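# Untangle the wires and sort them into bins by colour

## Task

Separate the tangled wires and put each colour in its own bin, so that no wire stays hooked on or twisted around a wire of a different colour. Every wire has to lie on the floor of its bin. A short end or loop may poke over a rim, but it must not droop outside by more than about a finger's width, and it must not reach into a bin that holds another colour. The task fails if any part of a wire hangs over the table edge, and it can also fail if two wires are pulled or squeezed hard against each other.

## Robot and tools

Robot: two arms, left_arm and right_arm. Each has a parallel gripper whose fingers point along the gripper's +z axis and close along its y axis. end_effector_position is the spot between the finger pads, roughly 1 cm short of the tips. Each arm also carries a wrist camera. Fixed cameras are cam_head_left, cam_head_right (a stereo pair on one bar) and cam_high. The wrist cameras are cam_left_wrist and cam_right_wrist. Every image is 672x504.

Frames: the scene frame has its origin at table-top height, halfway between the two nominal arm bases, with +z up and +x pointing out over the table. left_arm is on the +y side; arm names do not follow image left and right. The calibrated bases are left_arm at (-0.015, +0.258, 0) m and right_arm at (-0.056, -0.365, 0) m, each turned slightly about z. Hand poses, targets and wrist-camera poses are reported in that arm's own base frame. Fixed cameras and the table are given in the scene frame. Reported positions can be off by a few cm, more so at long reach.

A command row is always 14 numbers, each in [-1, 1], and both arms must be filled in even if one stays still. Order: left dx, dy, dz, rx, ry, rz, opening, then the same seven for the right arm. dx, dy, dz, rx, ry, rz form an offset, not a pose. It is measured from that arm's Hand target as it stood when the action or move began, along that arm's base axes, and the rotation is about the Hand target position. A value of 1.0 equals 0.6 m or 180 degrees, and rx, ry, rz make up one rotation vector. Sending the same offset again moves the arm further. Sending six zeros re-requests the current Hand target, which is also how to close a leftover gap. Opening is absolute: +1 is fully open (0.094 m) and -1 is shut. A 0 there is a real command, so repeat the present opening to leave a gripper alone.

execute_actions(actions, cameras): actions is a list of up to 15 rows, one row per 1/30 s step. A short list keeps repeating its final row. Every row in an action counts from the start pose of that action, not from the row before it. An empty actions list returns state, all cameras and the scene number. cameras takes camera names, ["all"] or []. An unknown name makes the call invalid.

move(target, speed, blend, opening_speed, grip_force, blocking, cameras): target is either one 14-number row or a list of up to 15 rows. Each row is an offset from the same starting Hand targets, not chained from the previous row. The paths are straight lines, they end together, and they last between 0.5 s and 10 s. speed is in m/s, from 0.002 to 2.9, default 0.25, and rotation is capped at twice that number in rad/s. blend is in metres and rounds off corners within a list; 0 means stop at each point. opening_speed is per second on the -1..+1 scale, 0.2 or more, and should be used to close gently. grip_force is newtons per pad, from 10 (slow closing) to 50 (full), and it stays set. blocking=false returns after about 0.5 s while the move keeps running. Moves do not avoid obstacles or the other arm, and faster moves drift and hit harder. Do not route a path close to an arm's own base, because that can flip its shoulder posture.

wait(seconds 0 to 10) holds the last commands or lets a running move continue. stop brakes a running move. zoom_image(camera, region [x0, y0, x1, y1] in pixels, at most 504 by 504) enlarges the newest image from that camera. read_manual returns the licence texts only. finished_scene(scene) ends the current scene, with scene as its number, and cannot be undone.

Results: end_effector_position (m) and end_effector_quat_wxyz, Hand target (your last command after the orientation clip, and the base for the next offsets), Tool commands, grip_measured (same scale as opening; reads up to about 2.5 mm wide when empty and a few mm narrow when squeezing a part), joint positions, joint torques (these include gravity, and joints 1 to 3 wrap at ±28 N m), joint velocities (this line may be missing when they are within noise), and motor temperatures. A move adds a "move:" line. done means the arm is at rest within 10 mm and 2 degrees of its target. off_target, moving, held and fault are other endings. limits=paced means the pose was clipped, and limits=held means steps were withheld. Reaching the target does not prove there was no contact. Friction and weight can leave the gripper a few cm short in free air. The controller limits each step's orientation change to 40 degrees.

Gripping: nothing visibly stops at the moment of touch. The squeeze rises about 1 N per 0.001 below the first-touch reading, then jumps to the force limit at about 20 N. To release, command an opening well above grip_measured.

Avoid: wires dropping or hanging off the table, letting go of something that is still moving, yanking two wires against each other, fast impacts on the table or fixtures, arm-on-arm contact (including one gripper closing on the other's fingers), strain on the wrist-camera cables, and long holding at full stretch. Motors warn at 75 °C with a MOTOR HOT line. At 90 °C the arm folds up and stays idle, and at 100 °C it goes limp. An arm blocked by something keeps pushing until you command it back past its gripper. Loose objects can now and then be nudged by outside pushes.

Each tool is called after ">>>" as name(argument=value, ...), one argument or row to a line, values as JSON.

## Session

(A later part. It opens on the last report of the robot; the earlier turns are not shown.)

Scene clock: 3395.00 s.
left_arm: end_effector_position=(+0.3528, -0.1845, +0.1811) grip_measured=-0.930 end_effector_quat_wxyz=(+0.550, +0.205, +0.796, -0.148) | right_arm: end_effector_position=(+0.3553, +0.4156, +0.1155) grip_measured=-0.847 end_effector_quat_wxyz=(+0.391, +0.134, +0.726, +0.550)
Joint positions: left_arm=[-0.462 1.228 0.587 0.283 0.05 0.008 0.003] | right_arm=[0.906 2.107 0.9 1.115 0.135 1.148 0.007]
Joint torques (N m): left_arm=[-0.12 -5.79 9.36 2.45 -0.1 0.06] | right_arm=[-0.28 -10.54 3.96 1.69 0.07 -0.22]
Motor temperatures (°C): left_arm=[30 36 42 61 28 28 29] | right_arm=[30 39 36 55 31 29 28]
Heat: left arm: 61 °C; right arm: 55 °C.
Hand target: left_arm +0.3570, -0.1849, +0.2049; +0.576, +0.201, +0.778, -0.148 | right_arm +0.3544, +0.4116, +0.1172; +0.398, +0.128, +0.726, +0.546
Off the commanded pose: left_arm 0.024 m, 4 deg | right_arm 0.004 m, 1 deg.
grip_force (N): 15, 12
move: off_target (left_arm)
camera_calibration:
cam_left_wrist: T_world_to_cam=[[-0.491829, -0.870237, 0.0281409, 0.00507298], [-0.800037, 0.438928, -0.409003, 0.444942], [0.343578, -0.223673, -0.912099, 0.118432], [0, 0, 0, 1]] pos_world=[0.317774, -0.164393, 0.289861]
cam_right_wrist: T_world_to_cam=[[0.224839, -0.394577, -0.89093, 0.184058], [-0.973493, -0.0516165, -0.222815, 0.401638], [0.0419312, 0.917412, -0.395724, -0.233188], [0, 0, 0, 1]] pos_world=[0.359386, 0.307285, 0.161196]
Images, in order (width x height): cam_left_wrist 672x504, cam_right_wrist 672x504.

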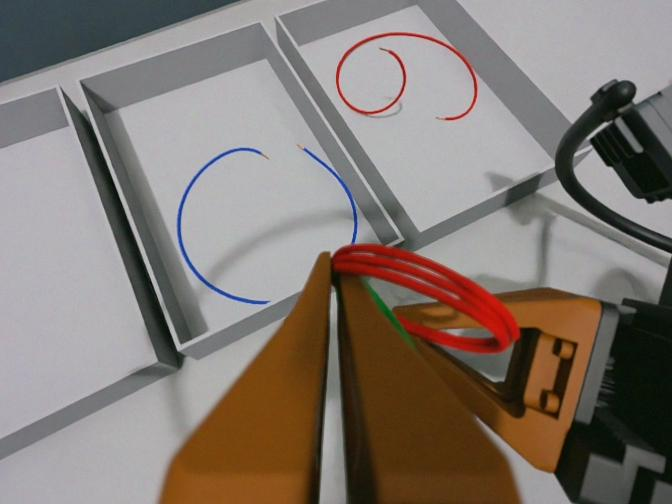

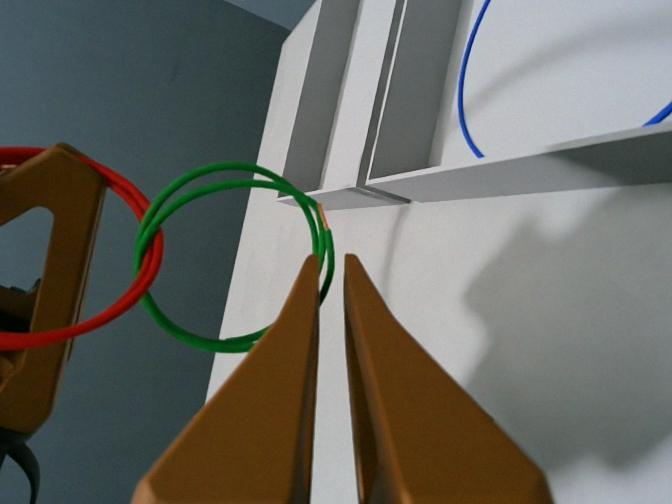

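>>> move(
  target=[0.0, 0.0, 0.0, 0, 0, 0, -1.0, 0.0168, 0.0163, -0.0021, 0, 0, 0, -0.89],
  speed=0.03,
  cameras=["cam_right_wrist", "cam_left_wrist"],
)

>>> zoom_image(
  camera="cam_right_wrist",
  region=[250, 160, 400, 310],
)

Scene clock: 3421.93 s.
left_arm: end_effector_position=(+0.3528, -0.1845, +0.1811) grip_measured=-0.930 end_effector_quat_wxyz=(+0.550, +0.205, +0.796, -0.148) | right_arm: end_effector_position=(+0.3590, +0.4178, +0.1155) grip_measured=-0.887 end_effector_quat_wxyz=(+0.391, +0.135, +0.725, +0.550)
Joint positions: left_arm=[-0.462 1.228 0.587 0.283 0.05 0.008 0.003] | right_arm=[0.903 2.117 0.919 1.109 0.134 1.148 0.005]
Joint torques (N m): left_arm=[-0.13 -5.78 9.37 2.45 -0.11 0.05] | right_arm=[-0.36 -8.64 7.75 1.6 -0.03 -0.2]
Motor temperatures (°C): left_arm=[30 36 42 61 28 28 29] | right_arm=[30 41 35 56 31 29 28]
Heat: left arm: 61 °C; right arm: 56 °C.
Hand target: left_arm +0.3570, -0.1849, +0.2049; +0.576, +0.201, +0.778, -0.148 | right_arm +0.3644, +0.4215, +0.1160; +0.398, +0.128, +0.726, +0.546
Off the commanded pose: left_arm 0.024 m, 4 deg | right_arm 0.007 m, 1 deg.
grip_force (N): 15, 12
move: off_target (left_arm)
camera_calibration:
cam_left_wrist: T_world_to_cam=[[-0.491829, -0.870237, 0.0281409, 0.00507298], [-0.800037, 0.438928, -0.409003, 0.444942], [0.343578, -0.223673, -0.912099, 0.118432], [0, 0, 0, 1]] pos_world=[0.317774, -0.164393, 0.289861]
cam_right_wrist: T_world_to_cam=[[0.224607, -0.394073, -0.891211, 0.184025], [-0.973459, -0.049508, -0.223444, 0.404574], [0.0439313, 0.917745, -0.394734, -0.236383], [0, 0, 0, 1]] pos_world=[0.362888, 0.309488, 0.161096]
Images, in order (width x height): cam_left_wrist 672x504, cam_right_wrist 672x504.

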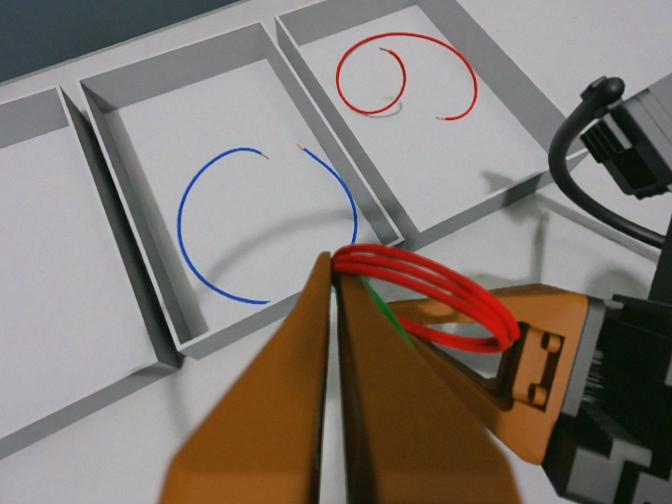

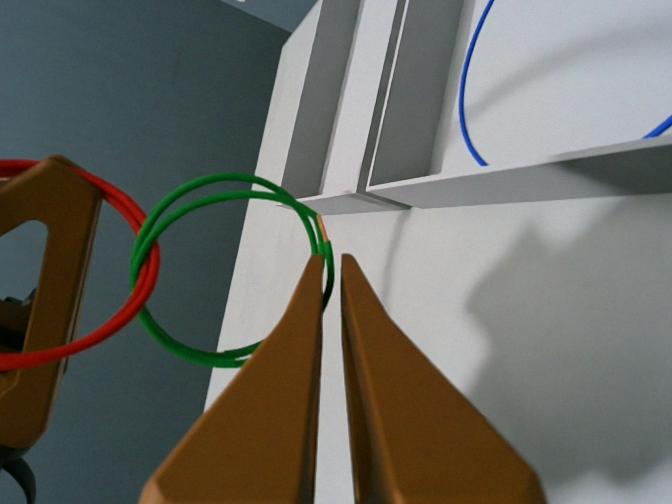

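Scaled by 3.360 from the camera's 672x504 image, which has a finer 960x720 frame.

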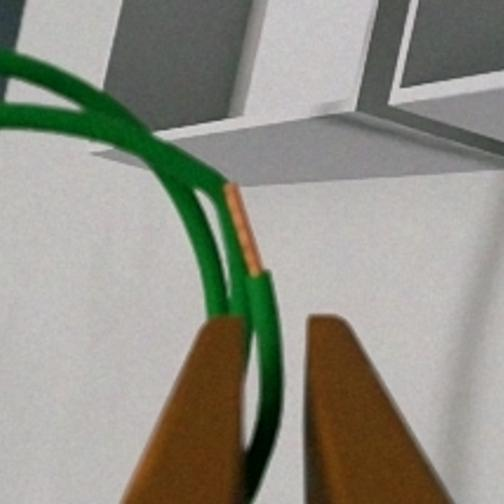

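>>> move(
  target=[0.0, 0.0, 0.0, 0, 0, 0, -1.0, 0.0, 0.0, 0.0, 0, 0, 0, -1.0],
  speed=0.03,
  opening_speed=0.2,
  cameras=["cam_right_wrist"],
)

>>> zoom_image(
  camera="cam_right_wrist",
  region=[250, 160, 400, 310],
)

Scene clock: 3435.40 s.
left_arm: end_effector_position=(+0.3528, -0.1845, +0.1811) grip_measured=-0.930 end_effector_quat_wxyz=(+0.550, +0.205, +0.796, -0.148) | right_arm: end_effector_position=(+0.3589, +0.4179, +0.1153) grip_measured=-0.996 end_effector_quat_wxyz=(+0.391, +0.135, +0.726, +0.550)
Joint positions: left_arm=[-0.462 1.228 0.587 0.283 0.05 0.008 0.003] | right_arm=[0.903 2.117 0.919 1.108 0.134 1.148 0]
Joint torques (N m): left_arm=[-0.12 -5.83 9.36 2.46 -0.1 0.05] | right_arm=[-0.47 -8.64 7.84 1.58 -0.02 -0.18]
Motor temperatures (°C): left_arm=[30 36 42 61 28 28 29] | right_arm=[30 40 36 54 31 29 28]
Heat: left arm: 61 °C; right arm: 54 °C.
Hand target: left_arm +0.3570, -0.1849, +0.2049; +0.576, +0.201, +0.778, -0.148 | right_arm +0.3644, +0.4215, +0.1160; +0.398, +0.127, +0.726, +0.546
Off the commanded pose: left_arm 0.024 m, 4 deg | right_arm 0.007 m, 1 deg.
grip_force (N): 15, 12
move: off_target (left_arm)
camera_calibration:
cam_right_wrist: T_world_to_cam=[[0.224317, -0.394523, -0.891085, 0.18411], [-0.973553, -0.0500679, -0.222909, 0.404655], [0.0433281, 0.917521, -0.39532, -0.23617], [0, 0, 0, 1]] pos_world=[0.362887, 0.309587, 0.160896]
Images, in order (width x height): cam_right_wrist 672x504.

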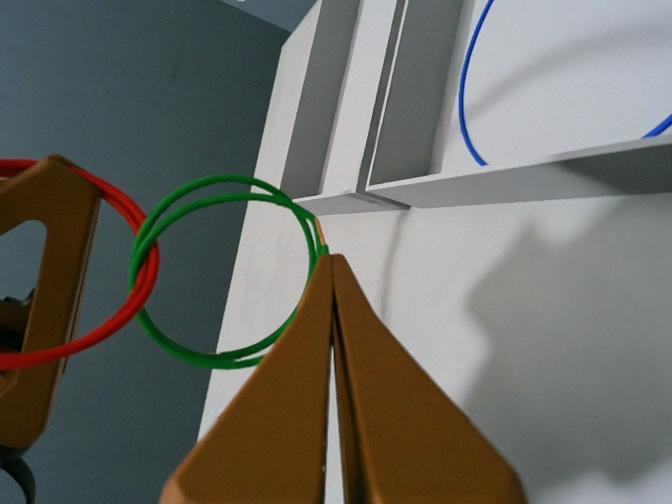

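Scaled by 3.360 from the camera's 672x504 image, which has a finer 960x720 frame.

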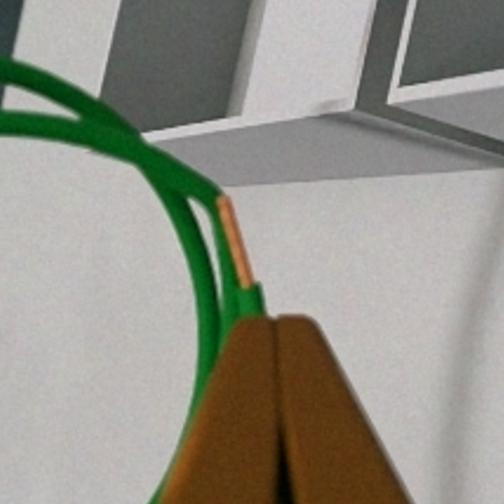

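>>> move(
  target=[0.0, 0.0, 0.0, 0, 0, 0, -1.0, 0.0, 0.0, 0.0, 0, 0, 0, -0.88],
  speed=0.03,
  opening_speed=0.3,
  cameras=["cam_right_wrist"],
)

>>> zoom_image(
  camera="cam_right_wrist",
  region=[250, 160, 400, 310],
)

Scene clock: 3441.97 s.
left_arm: end_effector_position=(+0.3528, -0.1845, +0.1811) grip_measured=-0.930 end_effector_quat_wxyz=(+0.550, +0.205, +0.796, -0.148) | right_arm: end_effector_position=(+0.3589, +0.4179, +0.1152) grip_measured=-0.883 end_effector_quat_wxyz=(+0.391, +0.135, +0.726, +0.550)
Joint positions: left_arm=[-0.462 1.228 0.587 0.283 0.05 0.008 0.003] | right_arm=[0.903 2.117 0.919 1.107 0.134 1.148 0.006]
Joint torques (N m): left_arm=[-0.12 -5.82 9.37 2.45 -0.1 0.05] | right_arm=[-0.53 -8.64 7.8 1.56 -0.03 -0.21]
Motor temperatures (°C): left_arm=[30 36 42 61 28 28 29] | right_arm=[30 40 36 53 31 29 28]
Heat: left arm: 61 °C; right arm: 53 °C.
Hand target: left_arm +0.3570, -0.1849, +0.2049; +0.576, +0.201, +0.778, -0.148 | right_arm +0.3644, +0.4215, +0.1160; +0.398, +0.127, +0.726, +0.546
Off the commanded pose: left_arm 0.024 m, 4 deg | right_arm 0.007 m, 1 deg.
grip_force (N): 15, 12
move: off_target (left_arm)
camera_calibration:
cam_right_wrist: T_world_to_cam=[[0.224144, -0.394791, -0.891011, 0.184243], [-0.973597, -0.0501587, -0.222695, 0.404664], [0.0432259, 0.917401, -0.39561, -0.236049], [0, 0, 0, 1]] pos_world=[0.362886, 0.309586, 0.160896]
Images, in order (width x height): cam_right_wrist 672x504.

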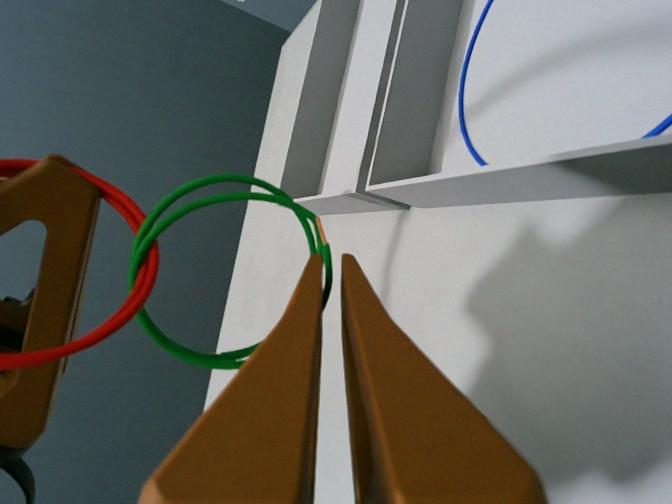

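Scaled by 3.360 from the camera's 672x504 image, which has a finer 960x720 frame.

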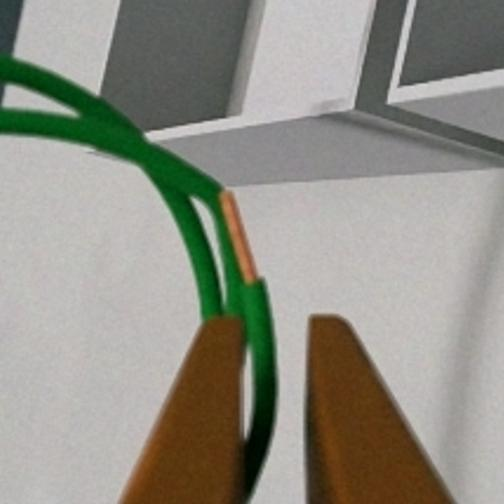

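>>> move(
  target=[0.0, 0.0, 0.0, 0, 0, 0, -1.0, 0.0042, 0.0041, -0.0005, 0, 0, 0, -0.88],
  speed=0.03,
  cameras=["cam_right_wrist"],
)

>>> zoom_image(
  camera="cam_right_wrist",
  region=[250, 160, 400, 310],
)

Scene clock: 3449.07 s.
left_arm: end_effector_position=(+0.3528, -0.1845, +0.1811) grip_measured=-0.930 end_effector_quat_wxyz=(+0.550, +0.205, +0.796, -0.148) | right_arm: end_effector_position=(+0.3609, +0.4208, +0.1151) grip_measured=-0.883 end_effector_quat_wxyz=(+0.391, +0.134, +0.726, +0.550)
Joint positions: left_arm=[-0.462 1.228 0.587 0.283 0.05 0.008 0.003] | right_arm=[0.903 2.127 0.935 1.101 0.133 1.148 0.006]
Joint torques (N m): left_arm=[-0.12 -5.79 9.37 2.45 -0.1 0.05] | right_arm=[-0.47 -8.7 7.84 1.58 -0.03 -0.17]
Motor temperatures (°C): left_arm=[30 36 42 61 28 28 29] | right_arm=[30 40 36 52 31 29 28]
Heat: left arm: 61 °C; right arm: 52 °C.
Hand target: left_arm +0.3570, -0.1849, +0.2049; +0.576, +0.201, +0.778, -0.148 | right_arm +0.3669, +0.4240, +0.1157; +0.398, +0.127, +0.726, +0.546
Off the commanded pose: left_arm 0.024 m, 4 deg | right_arm 0.007 m, 1 deg.
grip_force (N): 15, 12
move: off_target (left_arm)
camera_calibration:
cam_right_wrist: T_world_to_cam=[[0.22491, -0.393895, -0.891214, 0.184173], [-0.973459, -0.0510971, -0.223082, 0.40711], [0.0423326, 0.917734, -0.394933, -0.238675], [0, 0, 0, 1]] pos_world=[0.364986, 0.312387, 0.160696]
Images, in order (width x height): cam_right_wrist 672x504.

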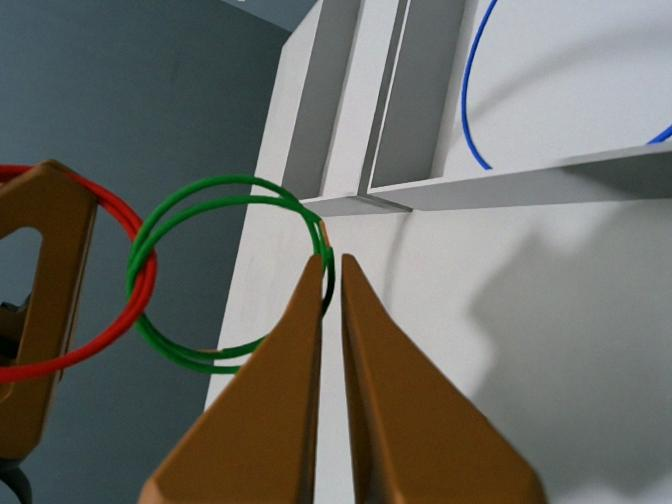

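Scaled by 3.360 from the camera's 672x504 image, which has a finer 960x720 frame.

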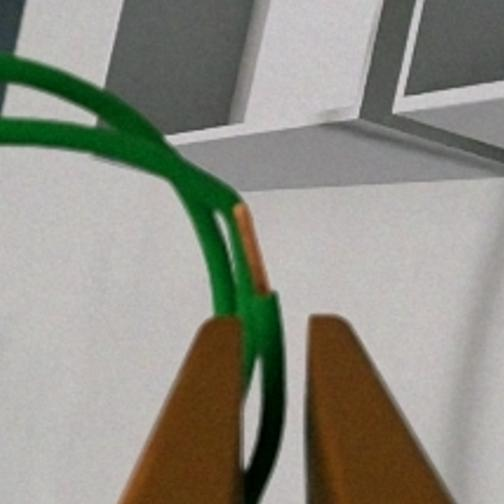

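>>> move(
  target=[0.0, 0.0, 0.0, 0, 0, 0, -1.0, 0.0, 0.0, 0.0, 0, 0, 0, -1.0],
  speed=0.03,
  opening_speed=0.2,
  cameras=["cam_right_wrist"],
)

>>> zoom_image(
  camera="cam_right_wrist",
  region=[250, 160, 400, 310],
)

Scene clock: 3457.57 s.
left_arm: end_effector_position=(+0.3528, -0.1845, +0.1811) grip_measured=-0.930 end_effector_quat_wxyz=(+0.550, +0.205, +0.796, -0.148) | right_arm: end_effector_position=(+0.3609, +0.4208, +0.1151) grip_measured=-0.961 end_effector_quat_wxyz=(+0.391, +0.134, +0.726, +0.550)
Joint positions: left_arm=[-0.462 1.228 0.587 0.283 0.05 0.008 0.003] | right_arm=[0.903 2.127 0.935 1.101 0.133 1.148 0.002]
Joint torques (N m): left_arm=[-0.09 -5.81 9.36 2.45 -0.1 0.05] | right_arm=[-0.47 -8.66 7.94 1.6 -0.01 -0.21]
Motor temperatures (°C): left_arm=[30 36 42 61 28 28 29] | right_arm=[30 39 36 52 31 29 28]
Heat: left arm: 61 °C; right arm: 52 °C.
Hand target: left_arm +0.3570, -0.1849, +0.2049; +0.576, +0.201, +0.778, -0.148 | right_arm +0.3670, +0.4240, +0.1158; +0.398, +0.127, +0.726, +0.546
Off the commanded pose: left_arm 0.024 m, 4 deg | right_arm 0.007 m, 1 deg.
grip_force (N): 15, 12
move: off_target (left_arm)
camera_calibration:
cam_right_wrist: T_world_to_cam=[[0.22476, -0.394162, -0.891134, 0.184299], [-0.973499, -0.0511971, -0.222888, 0.407124], [0.0422306, 0.917614, -0.395223, -0.238553], [0, 0, 0, 1]] pos_world=[0.364986, 0.312387, 0.160696]
Images, in order (width x height): cam_right_wrist 672x504.

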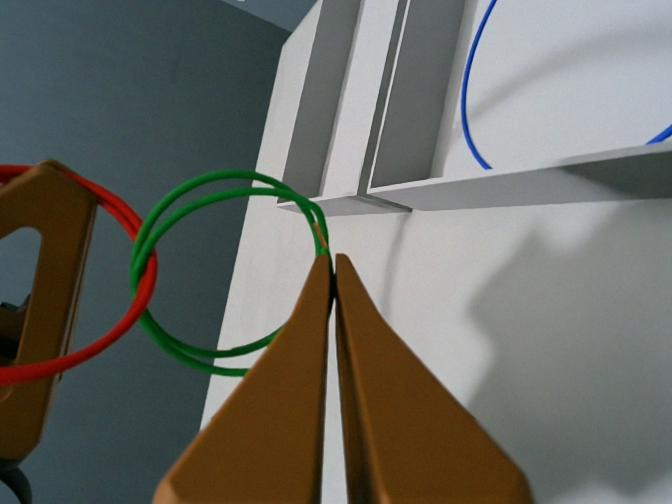

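Scaled by 3.360 from the camera's 672x504 image, which has a finer 960x720 frame.

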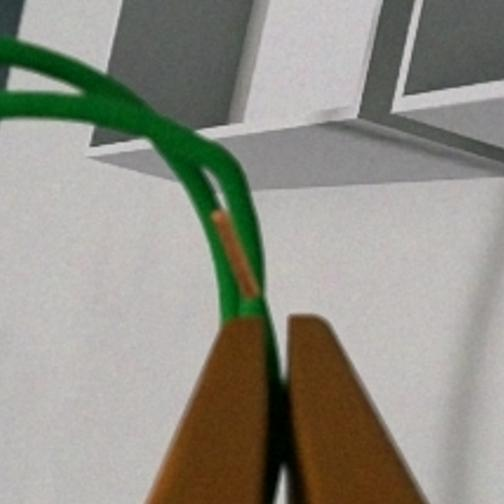

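>>> zoom_image(
  camera="cam_right_wrist",
  region=[295, 200, 365, 270],
)

>>> zoom_image(
  camera="cam_right_wrist",
  region=[300, 240, 370, 310],
)

Scaled by 7.200 from the camera's 672x504 image, which has a finer 960x720 frame.

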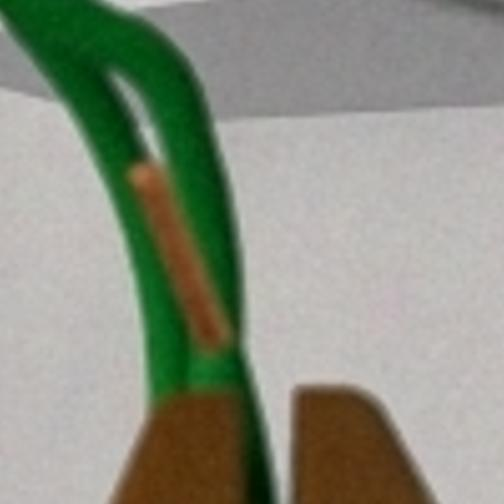

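Scaled by 7.200 from the camera's 672x504 image, which has a finer 960x720 frame.

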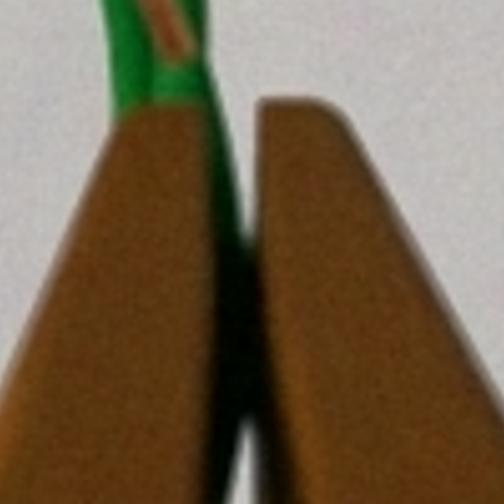

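>>> move(
  target=[0.0, 0.0, 0.0, 0, 0, 0, -1.0, -0.0358, -0.0346, 0.0045, 0, 0, 0, -1.0],
  speed=0.03,
  grip_force=[15, 25],
  cameras=["cam_right_wrist", "cam_left_wrist"],
)

>>> zoom_image(
  camera="cam_right_wrist",
  region=[250, 160, 400, 310],
)

Scene clock: 3483.60 s.
left_arm: end_effector_position=(+0.3528, -0.1845, +0.1811) grip_measured=-0.930 end_effector_quat_wxyz=(+0.550, +0.205, +0.796, -0.148) | right_arm: end_effector_position=(+0.3486, +0.4051, +0.1055) grip_measured=-0.987 end_effector_quat_wxyz=(+0.386, +0.135, +0.734, +0.542)
Joint positions: left_arm=[-0.462 1.228 0.587 0.283 0.05 0.008 0.003] | right_arm=[0.903 2.093 0.846 1.131 0.133 1.148 0.001]
Joint torques (N m): left_arm=[-0.12 -5.82 9.36 2.45 -0.1 0.04] | right_arm=[0.43 -11.88 3.95 1.75 0.1 -0.21]
Motor temperatures (°C): left_arm=[30 36 42 61 28 28 29] | right_arm=[30 38 36 53 31 30 28]
Heat: left arm: 61 °C; right arm: 53 °C.
Hand target: left_arm +0.3570, -0.1849, +0.2049; +0.576, +0.201, +0.778, -0.148 | right_arm +0.3455, +0.4032, +0.1184; +0.398, +0.127, +0.726, +0.546
Off the commanded pose: left_arm 0.024 m, 4 deg | right_arm 0.013 m, 2 deg.
grip_force (N): 15, 25
move: off_target (left_arm, right_arm)
camera_calibration:
cam_left_wrist: T_world_to_cam=[[-0.491829, -0.870237, 0.0281409, 0.00507298], [-0.800037, 0.438928, -0.409003, 0.444942], [0.343578, -0.223673, -0.912099, 0.118432], [0, 0, 0, 1]] pos_world=[0.317774, -0.164393, 0.289861]
cam_right_wrist: T_world_to_cam=[[0.210659, -0.412015, -0.886491, 0.184042], [-0.976902, -0.0554824, -0.206357, 0.393325], [0.0358378, 0.909486, -0.414187, -0.220009], [0, 0, 0, 1]] pos_world=[0.353354, 0.297746, 0.153193]
Images, in order (width x height): cam_left_wrist 672x504, cam_right_wrist 672x504.

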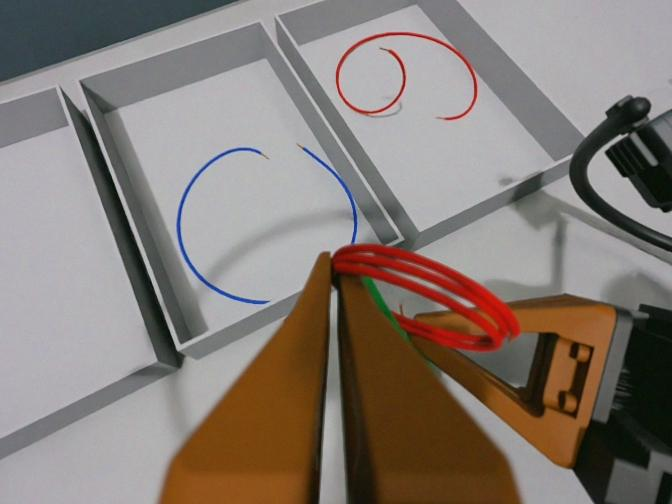

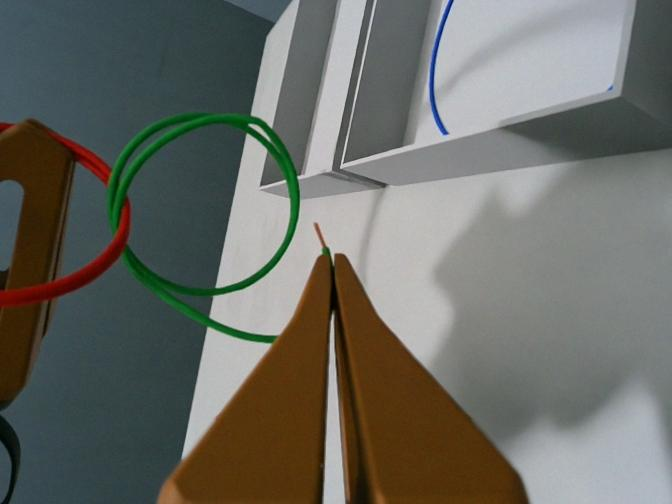

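Scaled by 3.360 from the camera's 672x504 image, which has a finer 960x720 frame.

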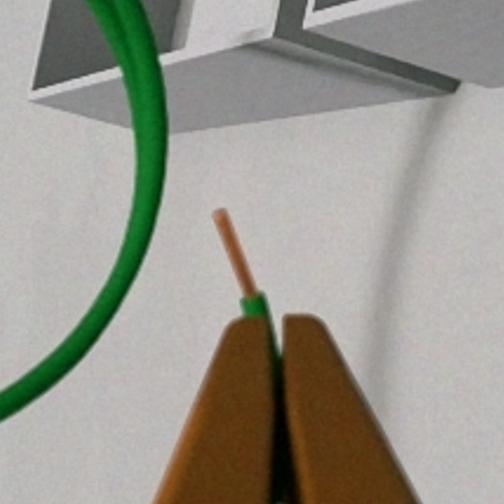

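>>> move(
  target=[0.0, 0.0, 0.0, 0, 0, 0, -1.0, 0.067, -0.0638, 0.0667, 0, 0, -0.0333, -1.0],
  speed=0.04,
  cameras=["all"],
)

Scene clock: 3517.63 s.
left_arm: end_effector_position=(+0.3528, -0.1845, +0.1811) grip_measured=-0.930 end_effector_quat_wxyz=(+0.550, +0.205, +0.796, -0.148) | right_arm: end_effector_position=(+0.3822, +0.3669, +0.1412) grip_measured=-0.988 end_effector_quat_wxyz=(+0.411, +0.170, +0.728, +0.522)
Joint positions: left_arm=[-0.462 1.228 0.587 0.283 0.05 0.008 0.003] | right_arm=[0.808 1.956 0.846 0.993 0.133 1.148 0.001]
Joint torques (N m): left_arm=[-0.14 -5.83 9.33 2.45 -0.1 0.05] | right_arm=[-0.34 -11.51 6.67 1.56 0.08 -0.19]
Motor temperatures (°C): left_arm=[30 36 42 61 28 28 29] | right_arm=[30 38 35 53 31 29 29]
Heat: left arm: 61 °C; right arm: 53 °C.
Hand target: left_arm +0.3570, -0.1849, +0.2049; +0.576, +0.201, +0.778, -0.148 | right_arm +0.3857, +0.3649, +0.1585; +0.426, +0.165, +0.718, +0.525
Off the commanded pose: left_arm 0.024 m, 4 deg | right_arm 0.018 m, 2 deg.
grip_force (N): 15, 25
move: off_target (left_arm, right_arm)
camera_calibration:
cam_left_wrist: T_world_to_cam=[[-0.491829, -0.870237, 0.0281409, 0.00507298], [-0.800037, 0.438928, -0.409003, 0.444942], [0.343578, -0.223673, -0.912099, 0.118432], [0, 0, 0, 1]] pos_world=[0.317774, -0.164393, 0.289861]
cam_right_wrist: T_world_to_cam=[[0.169668, -0.43116, -0.88618, 0.21545], [-0.977984, 0.0371896, -0.205339, 0.397743], [0.121491, 0.901509, -0.415357, -0.20129], [0, 0, 0, 1]] pos_world=[0.376886, 0.259566, 0.188992]

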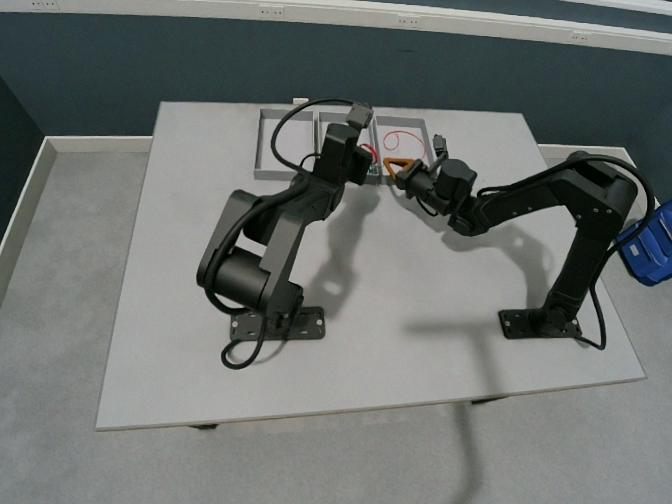

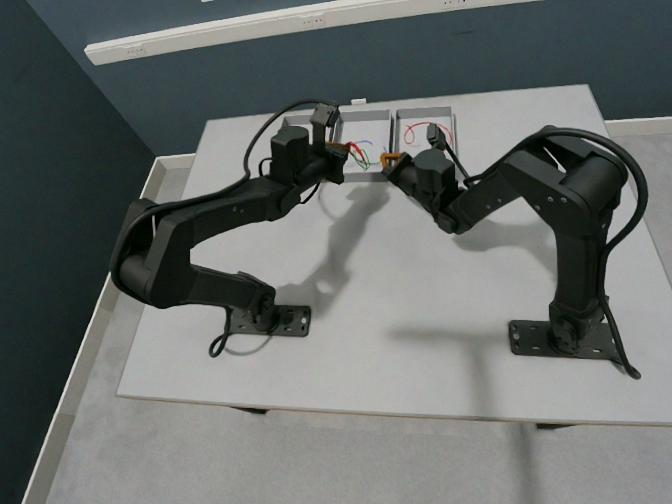

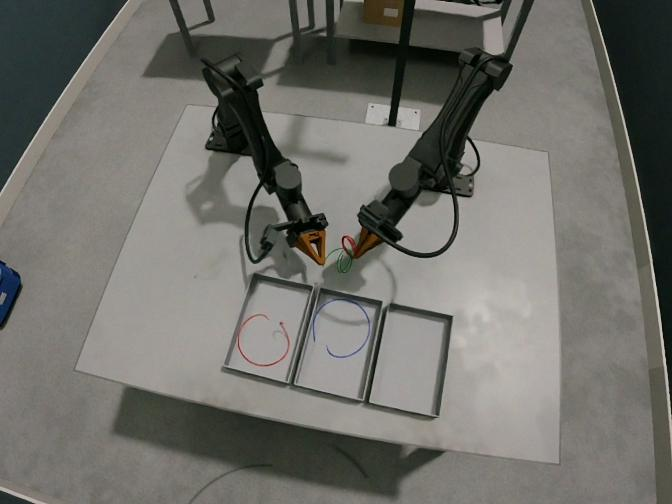

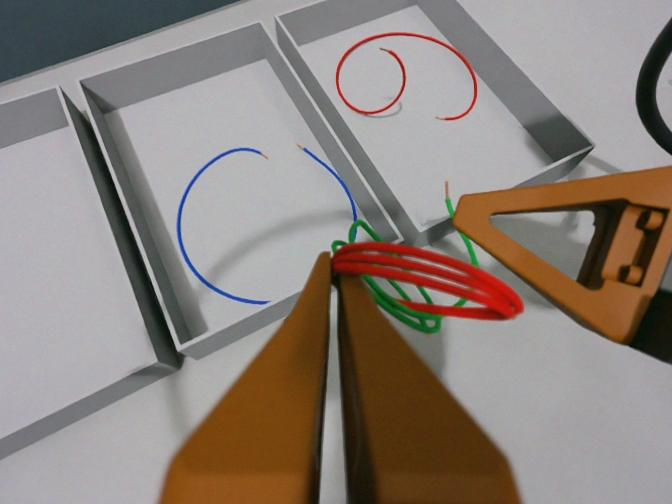

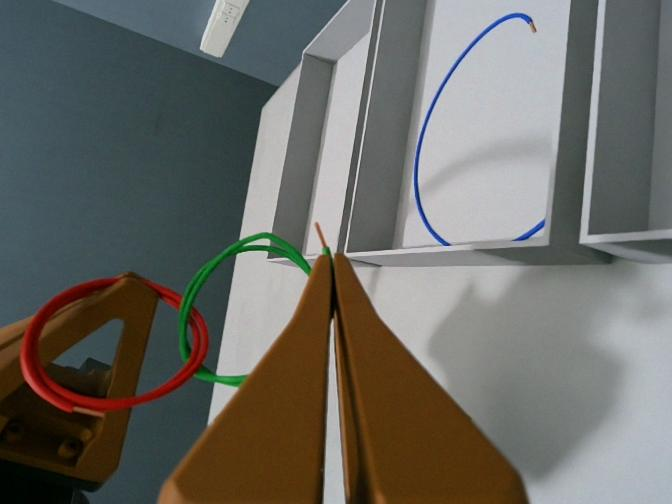

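>>> move(
  target=[0.0, 0.0, 0.0, 0, 0, 0, -1.0, 0.0693, -0.0828, 0.0833, 0, 0, -0.0389, -1.0],
  speed=0.04,
  cameras=["cam_left_wrist", "cam_right_wrist", "cam_high"],
)

Scene clock: 3526.03 s.
left_arm: end_effector_position=(+0.3530, -0.1846, +0.1816) grip_measured=-0.930 end_effector_quat_wxyz=(+0.551, +0.205, +0.795, -0.148) | right_arm: end_effector_position=(+0.4215, +0.3163, +0.1813) grip_measured=-0.988 end_effector_quat_wxyz=(+0.438, +0.214, +0.723, +0.489)
Joint positions: left_arm=[-0.462 1.228 0.587 0.285 0.05 0.008 0.003] | right_arm=[0.687 1.815 0.894 0.782 0.133 1.148 0.001]
Joint torques (N m): left_arm=[-0.13 -5.81 9.35 2.43 -0.11 0.05] | right_arm=[-0.38 -10.88 9.32 1.56 0.09 -0.19]
Motor temperatures (°C): left_arm=[30 36 42 61 28 28 29] | right_arm=[30 39 35 53 31 29 29]
Heat: left arm: 61 °C; right arm: 53 °C.
Hand target: left_arm +0.3570, -0.1849, +0.2049; +0.576, +0.201, +0.778, -0.148 | right_arm +0.4273, +0.3152, +0.2085; +0.457, +0.209, +0.707, +0.498
Off the commanded pose: left_arm 0.024 m, 3 deg | right_arm 0.028 m, 3 deg.
grip_force (N): 15, 25
move: off_target (left_arm, right_arm)
camera_calibration:
cam_left_wrist: T_world_to_cam=[[-0.491885, -0.870209, 0.028027, 0.00511776], [-0.799226, 0.438525, -0.411015, 0.445373], [0.345378, -0.224572, -0.911198, 0.117813], [0, 0, 0, 1]] pos_world=[0.317781, -0.164396, 0.290262]
cam_right_wrist: T_world_to_cam=[[0.101335, -0.460836, -0.881681, 0.259887], [-0.969725, 0.152173, -0.190991, 0.403844], [0.222183, 0.874342, -0.431463, -0.174702], [0, 0, 0, 1]] pos_world=[0.404098, 0.211061, 0.23089]
Images, in order (width x height): cam_high 672x504, cam_left_wrist 672x504, cam_right_wrist 672x504.

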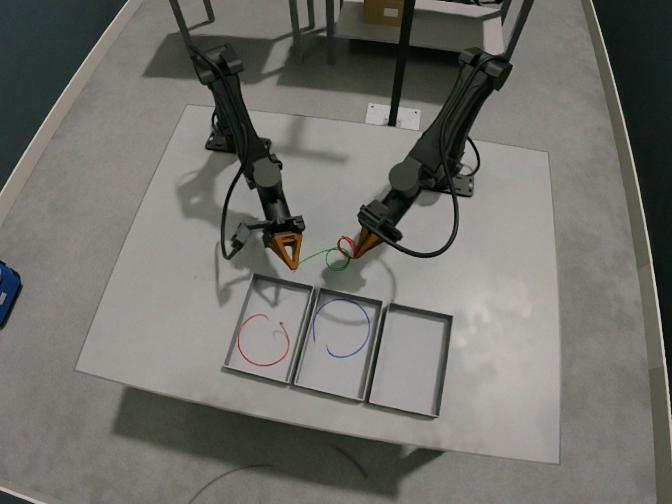

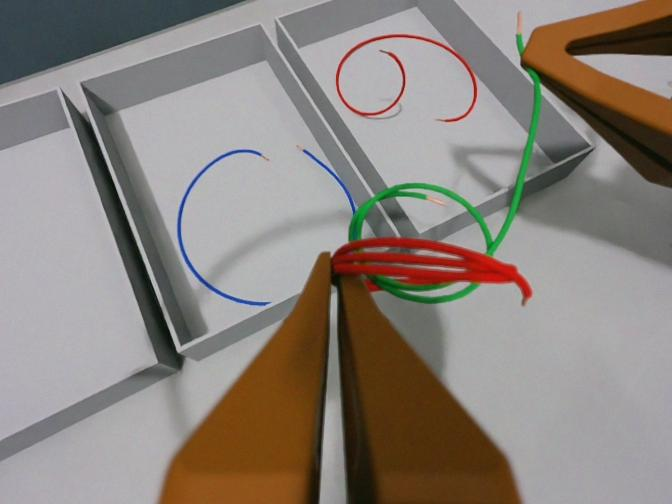

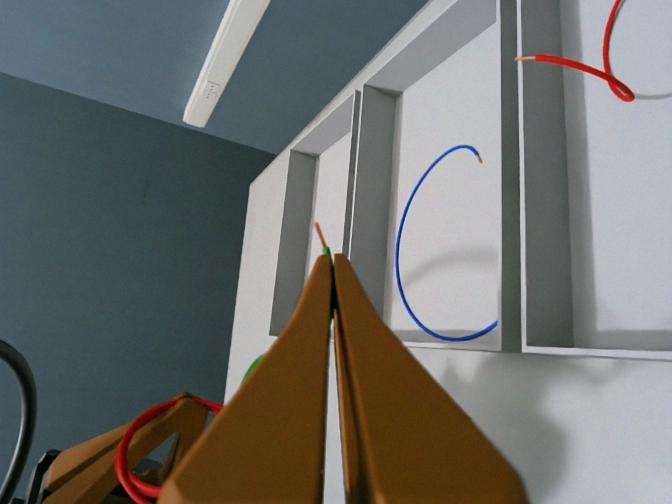

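>>> move(
  target=[0.0, 0.0, 0.0, 0, 0, 0, -1.0, 0.0045, -0.0837, 0.0858, 0, 0, -0.0333, -1.0],
  speed=0.04,
  cameras=["cam_left_wrist", "cam_right_wrist", "cam_high"],
)

Scene clock: 3533.77 s.
left_arm: end_effector_position=(+0.3532, -0.1847, +0.1823) grip_measured=-0.930 end_effector_quat_wxyz=(+0.553, +0.205, +0.794, -0.149) | right_arm: end_effector_position=(+0.4254, +0.2692, +0.2321) grip_measured=-0.989 end_effector_quat_wxyz=(+0.461, +0.248, +0.713, +0.466)
Joint positions: left_arm=[-0.462 1.228 0.587 0.288 0.05 0.008 0.003] | right_arm=[0.62 1.618 0.904 0.572 0.162 1.148 0.001]
Joint torques (N m): left_arm=[-0.1 -5.76 9.35 2.4 -0.11 0.05] | right_arm=[-0.55 -9.54 10.14 1.59 0.18 -0.15]
Motor temperatures (°C): left_arm=[30 36 42 61 28 28 29] | right_arm=[30 40 36 53 31 29 29]
Heat: left arm: 61 °C; right arm: 53 °C.
Hand target: left_arm +0.3570, -0.1849, +0.2049; +0.576, +0.201, +0.778, -0.148 | right_arm +0.4300, +0.2650, +0.2599; +0.482, +0.246, +0.695, +0.473
Off the commanded pose: left_arm 0.023 m, 3 deg | right_arm 0.029 m, 3 deg.
grip_force (N): 15, 25
move: off_target (left_arm, right_arm)
camera_calibration:
cam_left_wrist: T_world_to_cam=[[-0.491946, -0.870181, 0.0278315, 0.00522021], [-0.798096, 0.437959, -0.413804, 0.445865], [0.347896, -0.225782, -0.90994, 0.117048], [0, 0, 0, 1]] pos_world=[0.317691, -0.164301, 0.290862]
cam_right_wrist: T_world_to_cam=[[0.0571526, -0.472535, -0.879457, 0.304092], [-0.950633, 0.243365, -0.192539, 0.392108], [0.30501, 0.847044, -0.435298, -0.139545], [0, 0, 0, 1]] pos_world=[0.397934, 0.166469, 0.282188]
Images, in order (width x height): cam_high 672x504, cam_left_wrist 672x504, cam_right_wrist 672x504.

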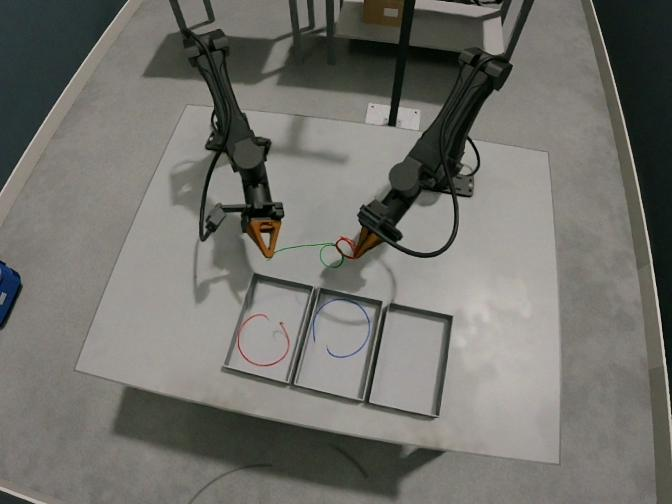

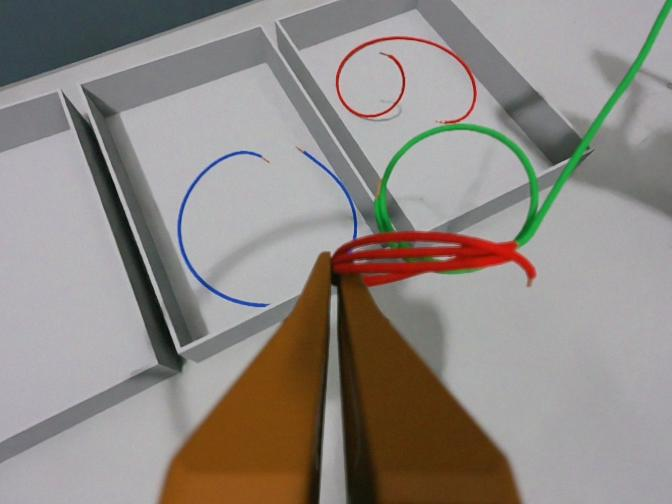

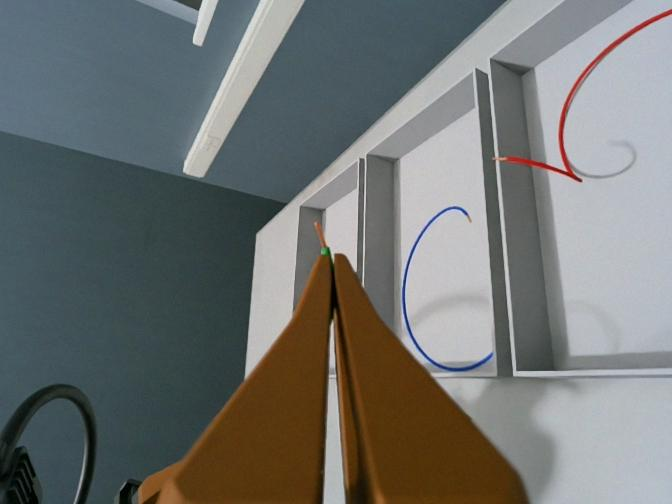

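>>> move(
  target=[0.0, 0.0, 0.0, 0, 0, 0, -1.0, -0.0167, -0.1, 0.0667, 0, 0, -0.04, -1.0],
  speed=0.04,
  cameras=["cam_left_wrist", "cam_head_right", "cam_high"],
)

Scene clock: 3540.83 s.
left_arm: end_effector_position=(+0.3532, -0.1847, +0.1823) grip_measured=-0.930 end_effector_quat_wxyz=(+0.553, +0.205, +0.794, -0.149) | right_arm: end_effector_position=(+0.4194, +0.2107, +0.2785) grip_measured=-0.989 end_effector_quat_wxyz=(+0.495, +0.289, +0.692, +0.438)
Joint positions: left_arm=[-0.462 1.228 0.587 0.288 0.05 0.008 0.003] | right_arm=[0.546 1.422 0.904 0.389 0.215 1.148 0.001]
Joint torques (N m): left_arm=[-0.16 -5.76 9.37 2.38 -0.1 0.05] | right_arm=[-0.38 -8.09 9.62 1.58 0.16 -0.14]
Motor temperatures (°C): left_arm=[30 36 42 60 28 28 29] | right_arm=[30 40 36 53 31 29 29]
Heat: left arm: 60 °C; right arm: 53 °C.
Hand target: left_arm +0.3570, -0.1849, +0.2049; +0.576, +0.201, +0.778, -0.148 | right_arm +0.4199, +0.2051, +0.3000; +0.511, +0.289, +0.678, +0.442
Off the commanded pose: left_arm 0.023 m, 3 deg | right_arm 0.022 m, 2 deg.
grip_force (N): 15, 25
move: off_target (left_arm, right_arm)
camera_calibration:
cam_left_wrist: T_world_to_cam=[[-0.491946, -0.870181, 0.0278315, 0.00522021], [-0.798096, 0.437959, -0.413804, 0.445865], [0.347896, -0.225782, -0.90994, 0.117048], [0, 0, 0, 1]] pos_world=[0.317691, -0.164301, 0.290862]
Images, in order (width x height): cam_head_right 672x504, cam_high 672x504, cam_left_wrist 672x504.

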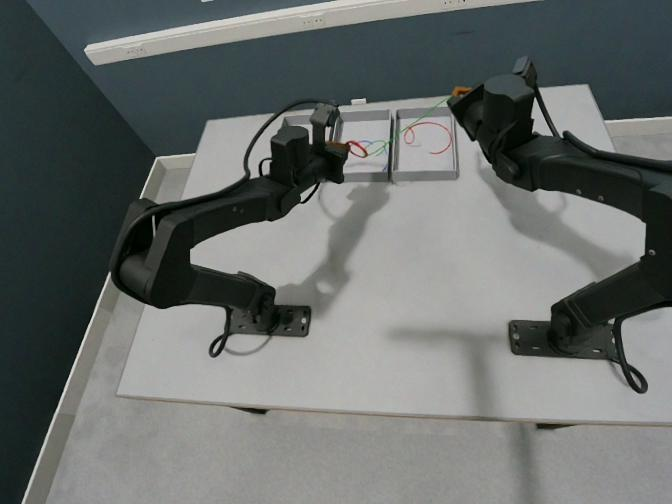

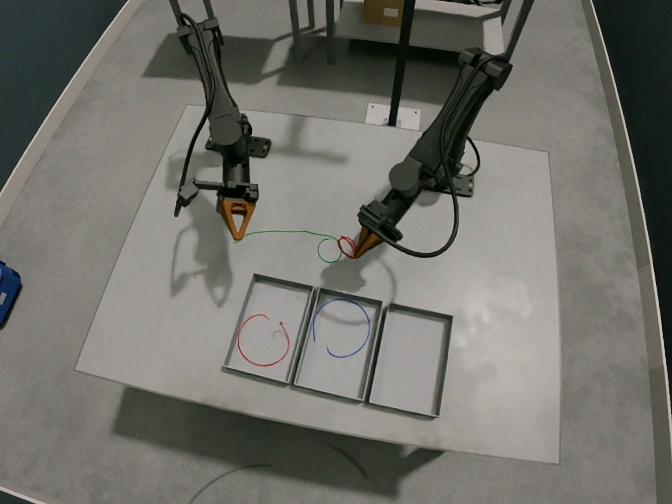

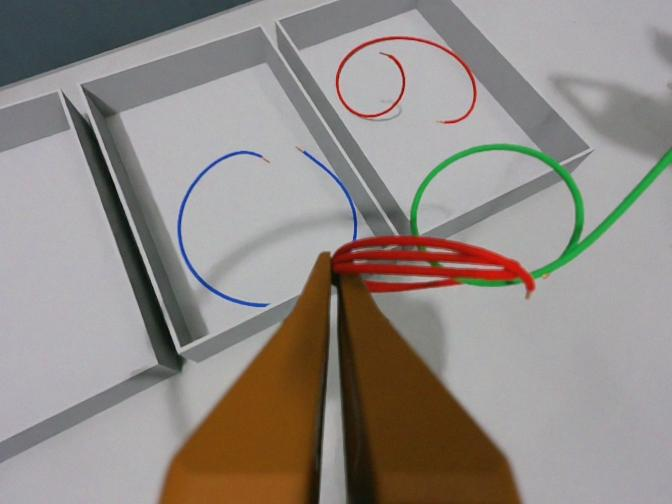

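>>> move(
  target=[0.0, 0.0, 0.0, 0, 0, 0, -1.0, -0.0333, -0.125, 0.1, 0, 0, -0.055, -1.0],
  speed=0.04,
  cameras=["cam_left_wrist", "cam_head_right", "cam_high"],
)

Scene clock: 3550.50 s.
left_arm: end_effector_position=(+0.3532, -0.1847, +0.1823) grip_measured=-0.930 end_effector_quat_wxyz=(+0.553, +0.205, +0.794, -0.149) | right_arm: end_effector_position=(+0.4021, +0.1366, +0.3352) grip_measured=-0.989 end_effector_quat_wxyz=(+0.531, +0.345, +0.669, +0.389)
Joint positions: left_arm=[-0.462 1.228 0.587 0.288 0.05 0.008 0.003] | right_arm=[0.446 1.217 0.987 0.092 0.288 1.148 0.001]
Joint torques (N m): left_arm=[-0.13 -5.78 9.35 2.39 -0.1 0.05] | right_arm=[-0.44 -6.04 10.92 1.54 0.15 -0.04]
Motor temperatures (°C): left_arm=[30 36 42 59 28 28 29] | right_arm=[30 40 36 53 31 29 29]
Heat: left arm: 59 °C; right arm: 53 °C.
Hand target: left_arm +0.3570, -0.1849, +0.2049; +0.576, +0.201, +0.778, -0.148 | right_arm +0.3999, +0.1301, +0.3599; +0.547, +0.346, +0.651, +0.396
Off the commanded pose: left_arm 0.023 m, 3 deg | right_arm 0.026 m, 3 deg.
grip_force (N): 15, 25
move: off_target (left_arm, right_arm)
camera_calibration:
cam_left_wrist: T_world_to_cam=[[-0.491946, -0.870181, 0.0278315, 0.00522021], [-0.798096, 0.437959, -0.413804, 0.445865], [0.347896, -0.225782, -0.90994, 0.117048], [0, 0, 0, 1]] pos_world=[0.317691, -0.164301, 0.290862]
Images, in order (width x height): cam_head_right 672x504, cam_high 672x504, cam_left_wrist 672x504.

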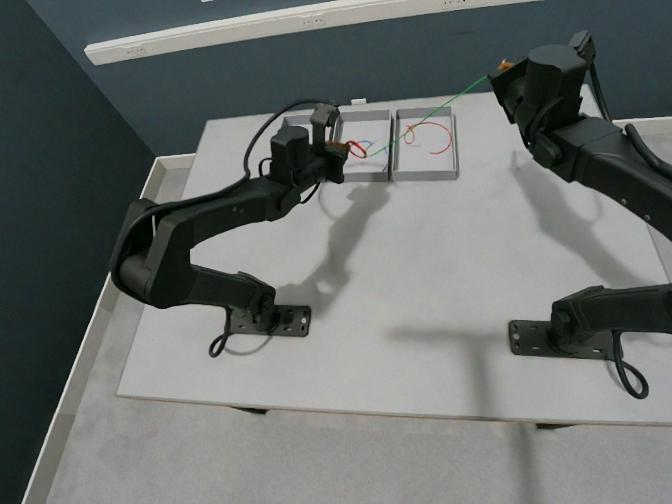

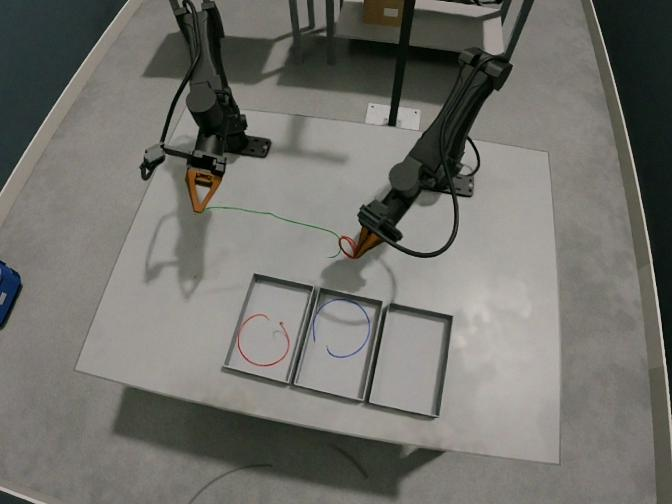

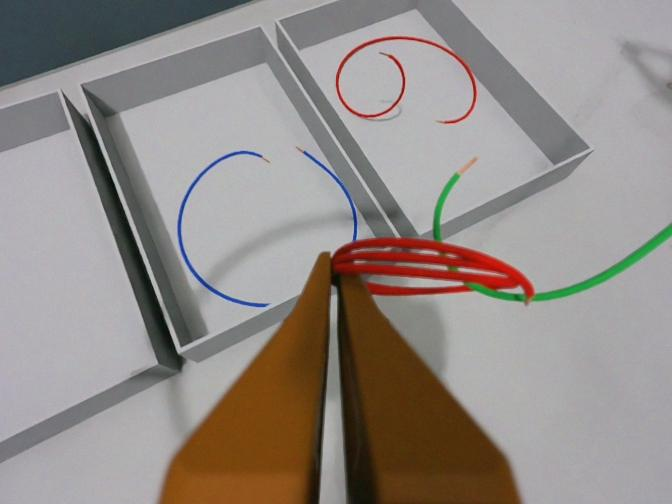

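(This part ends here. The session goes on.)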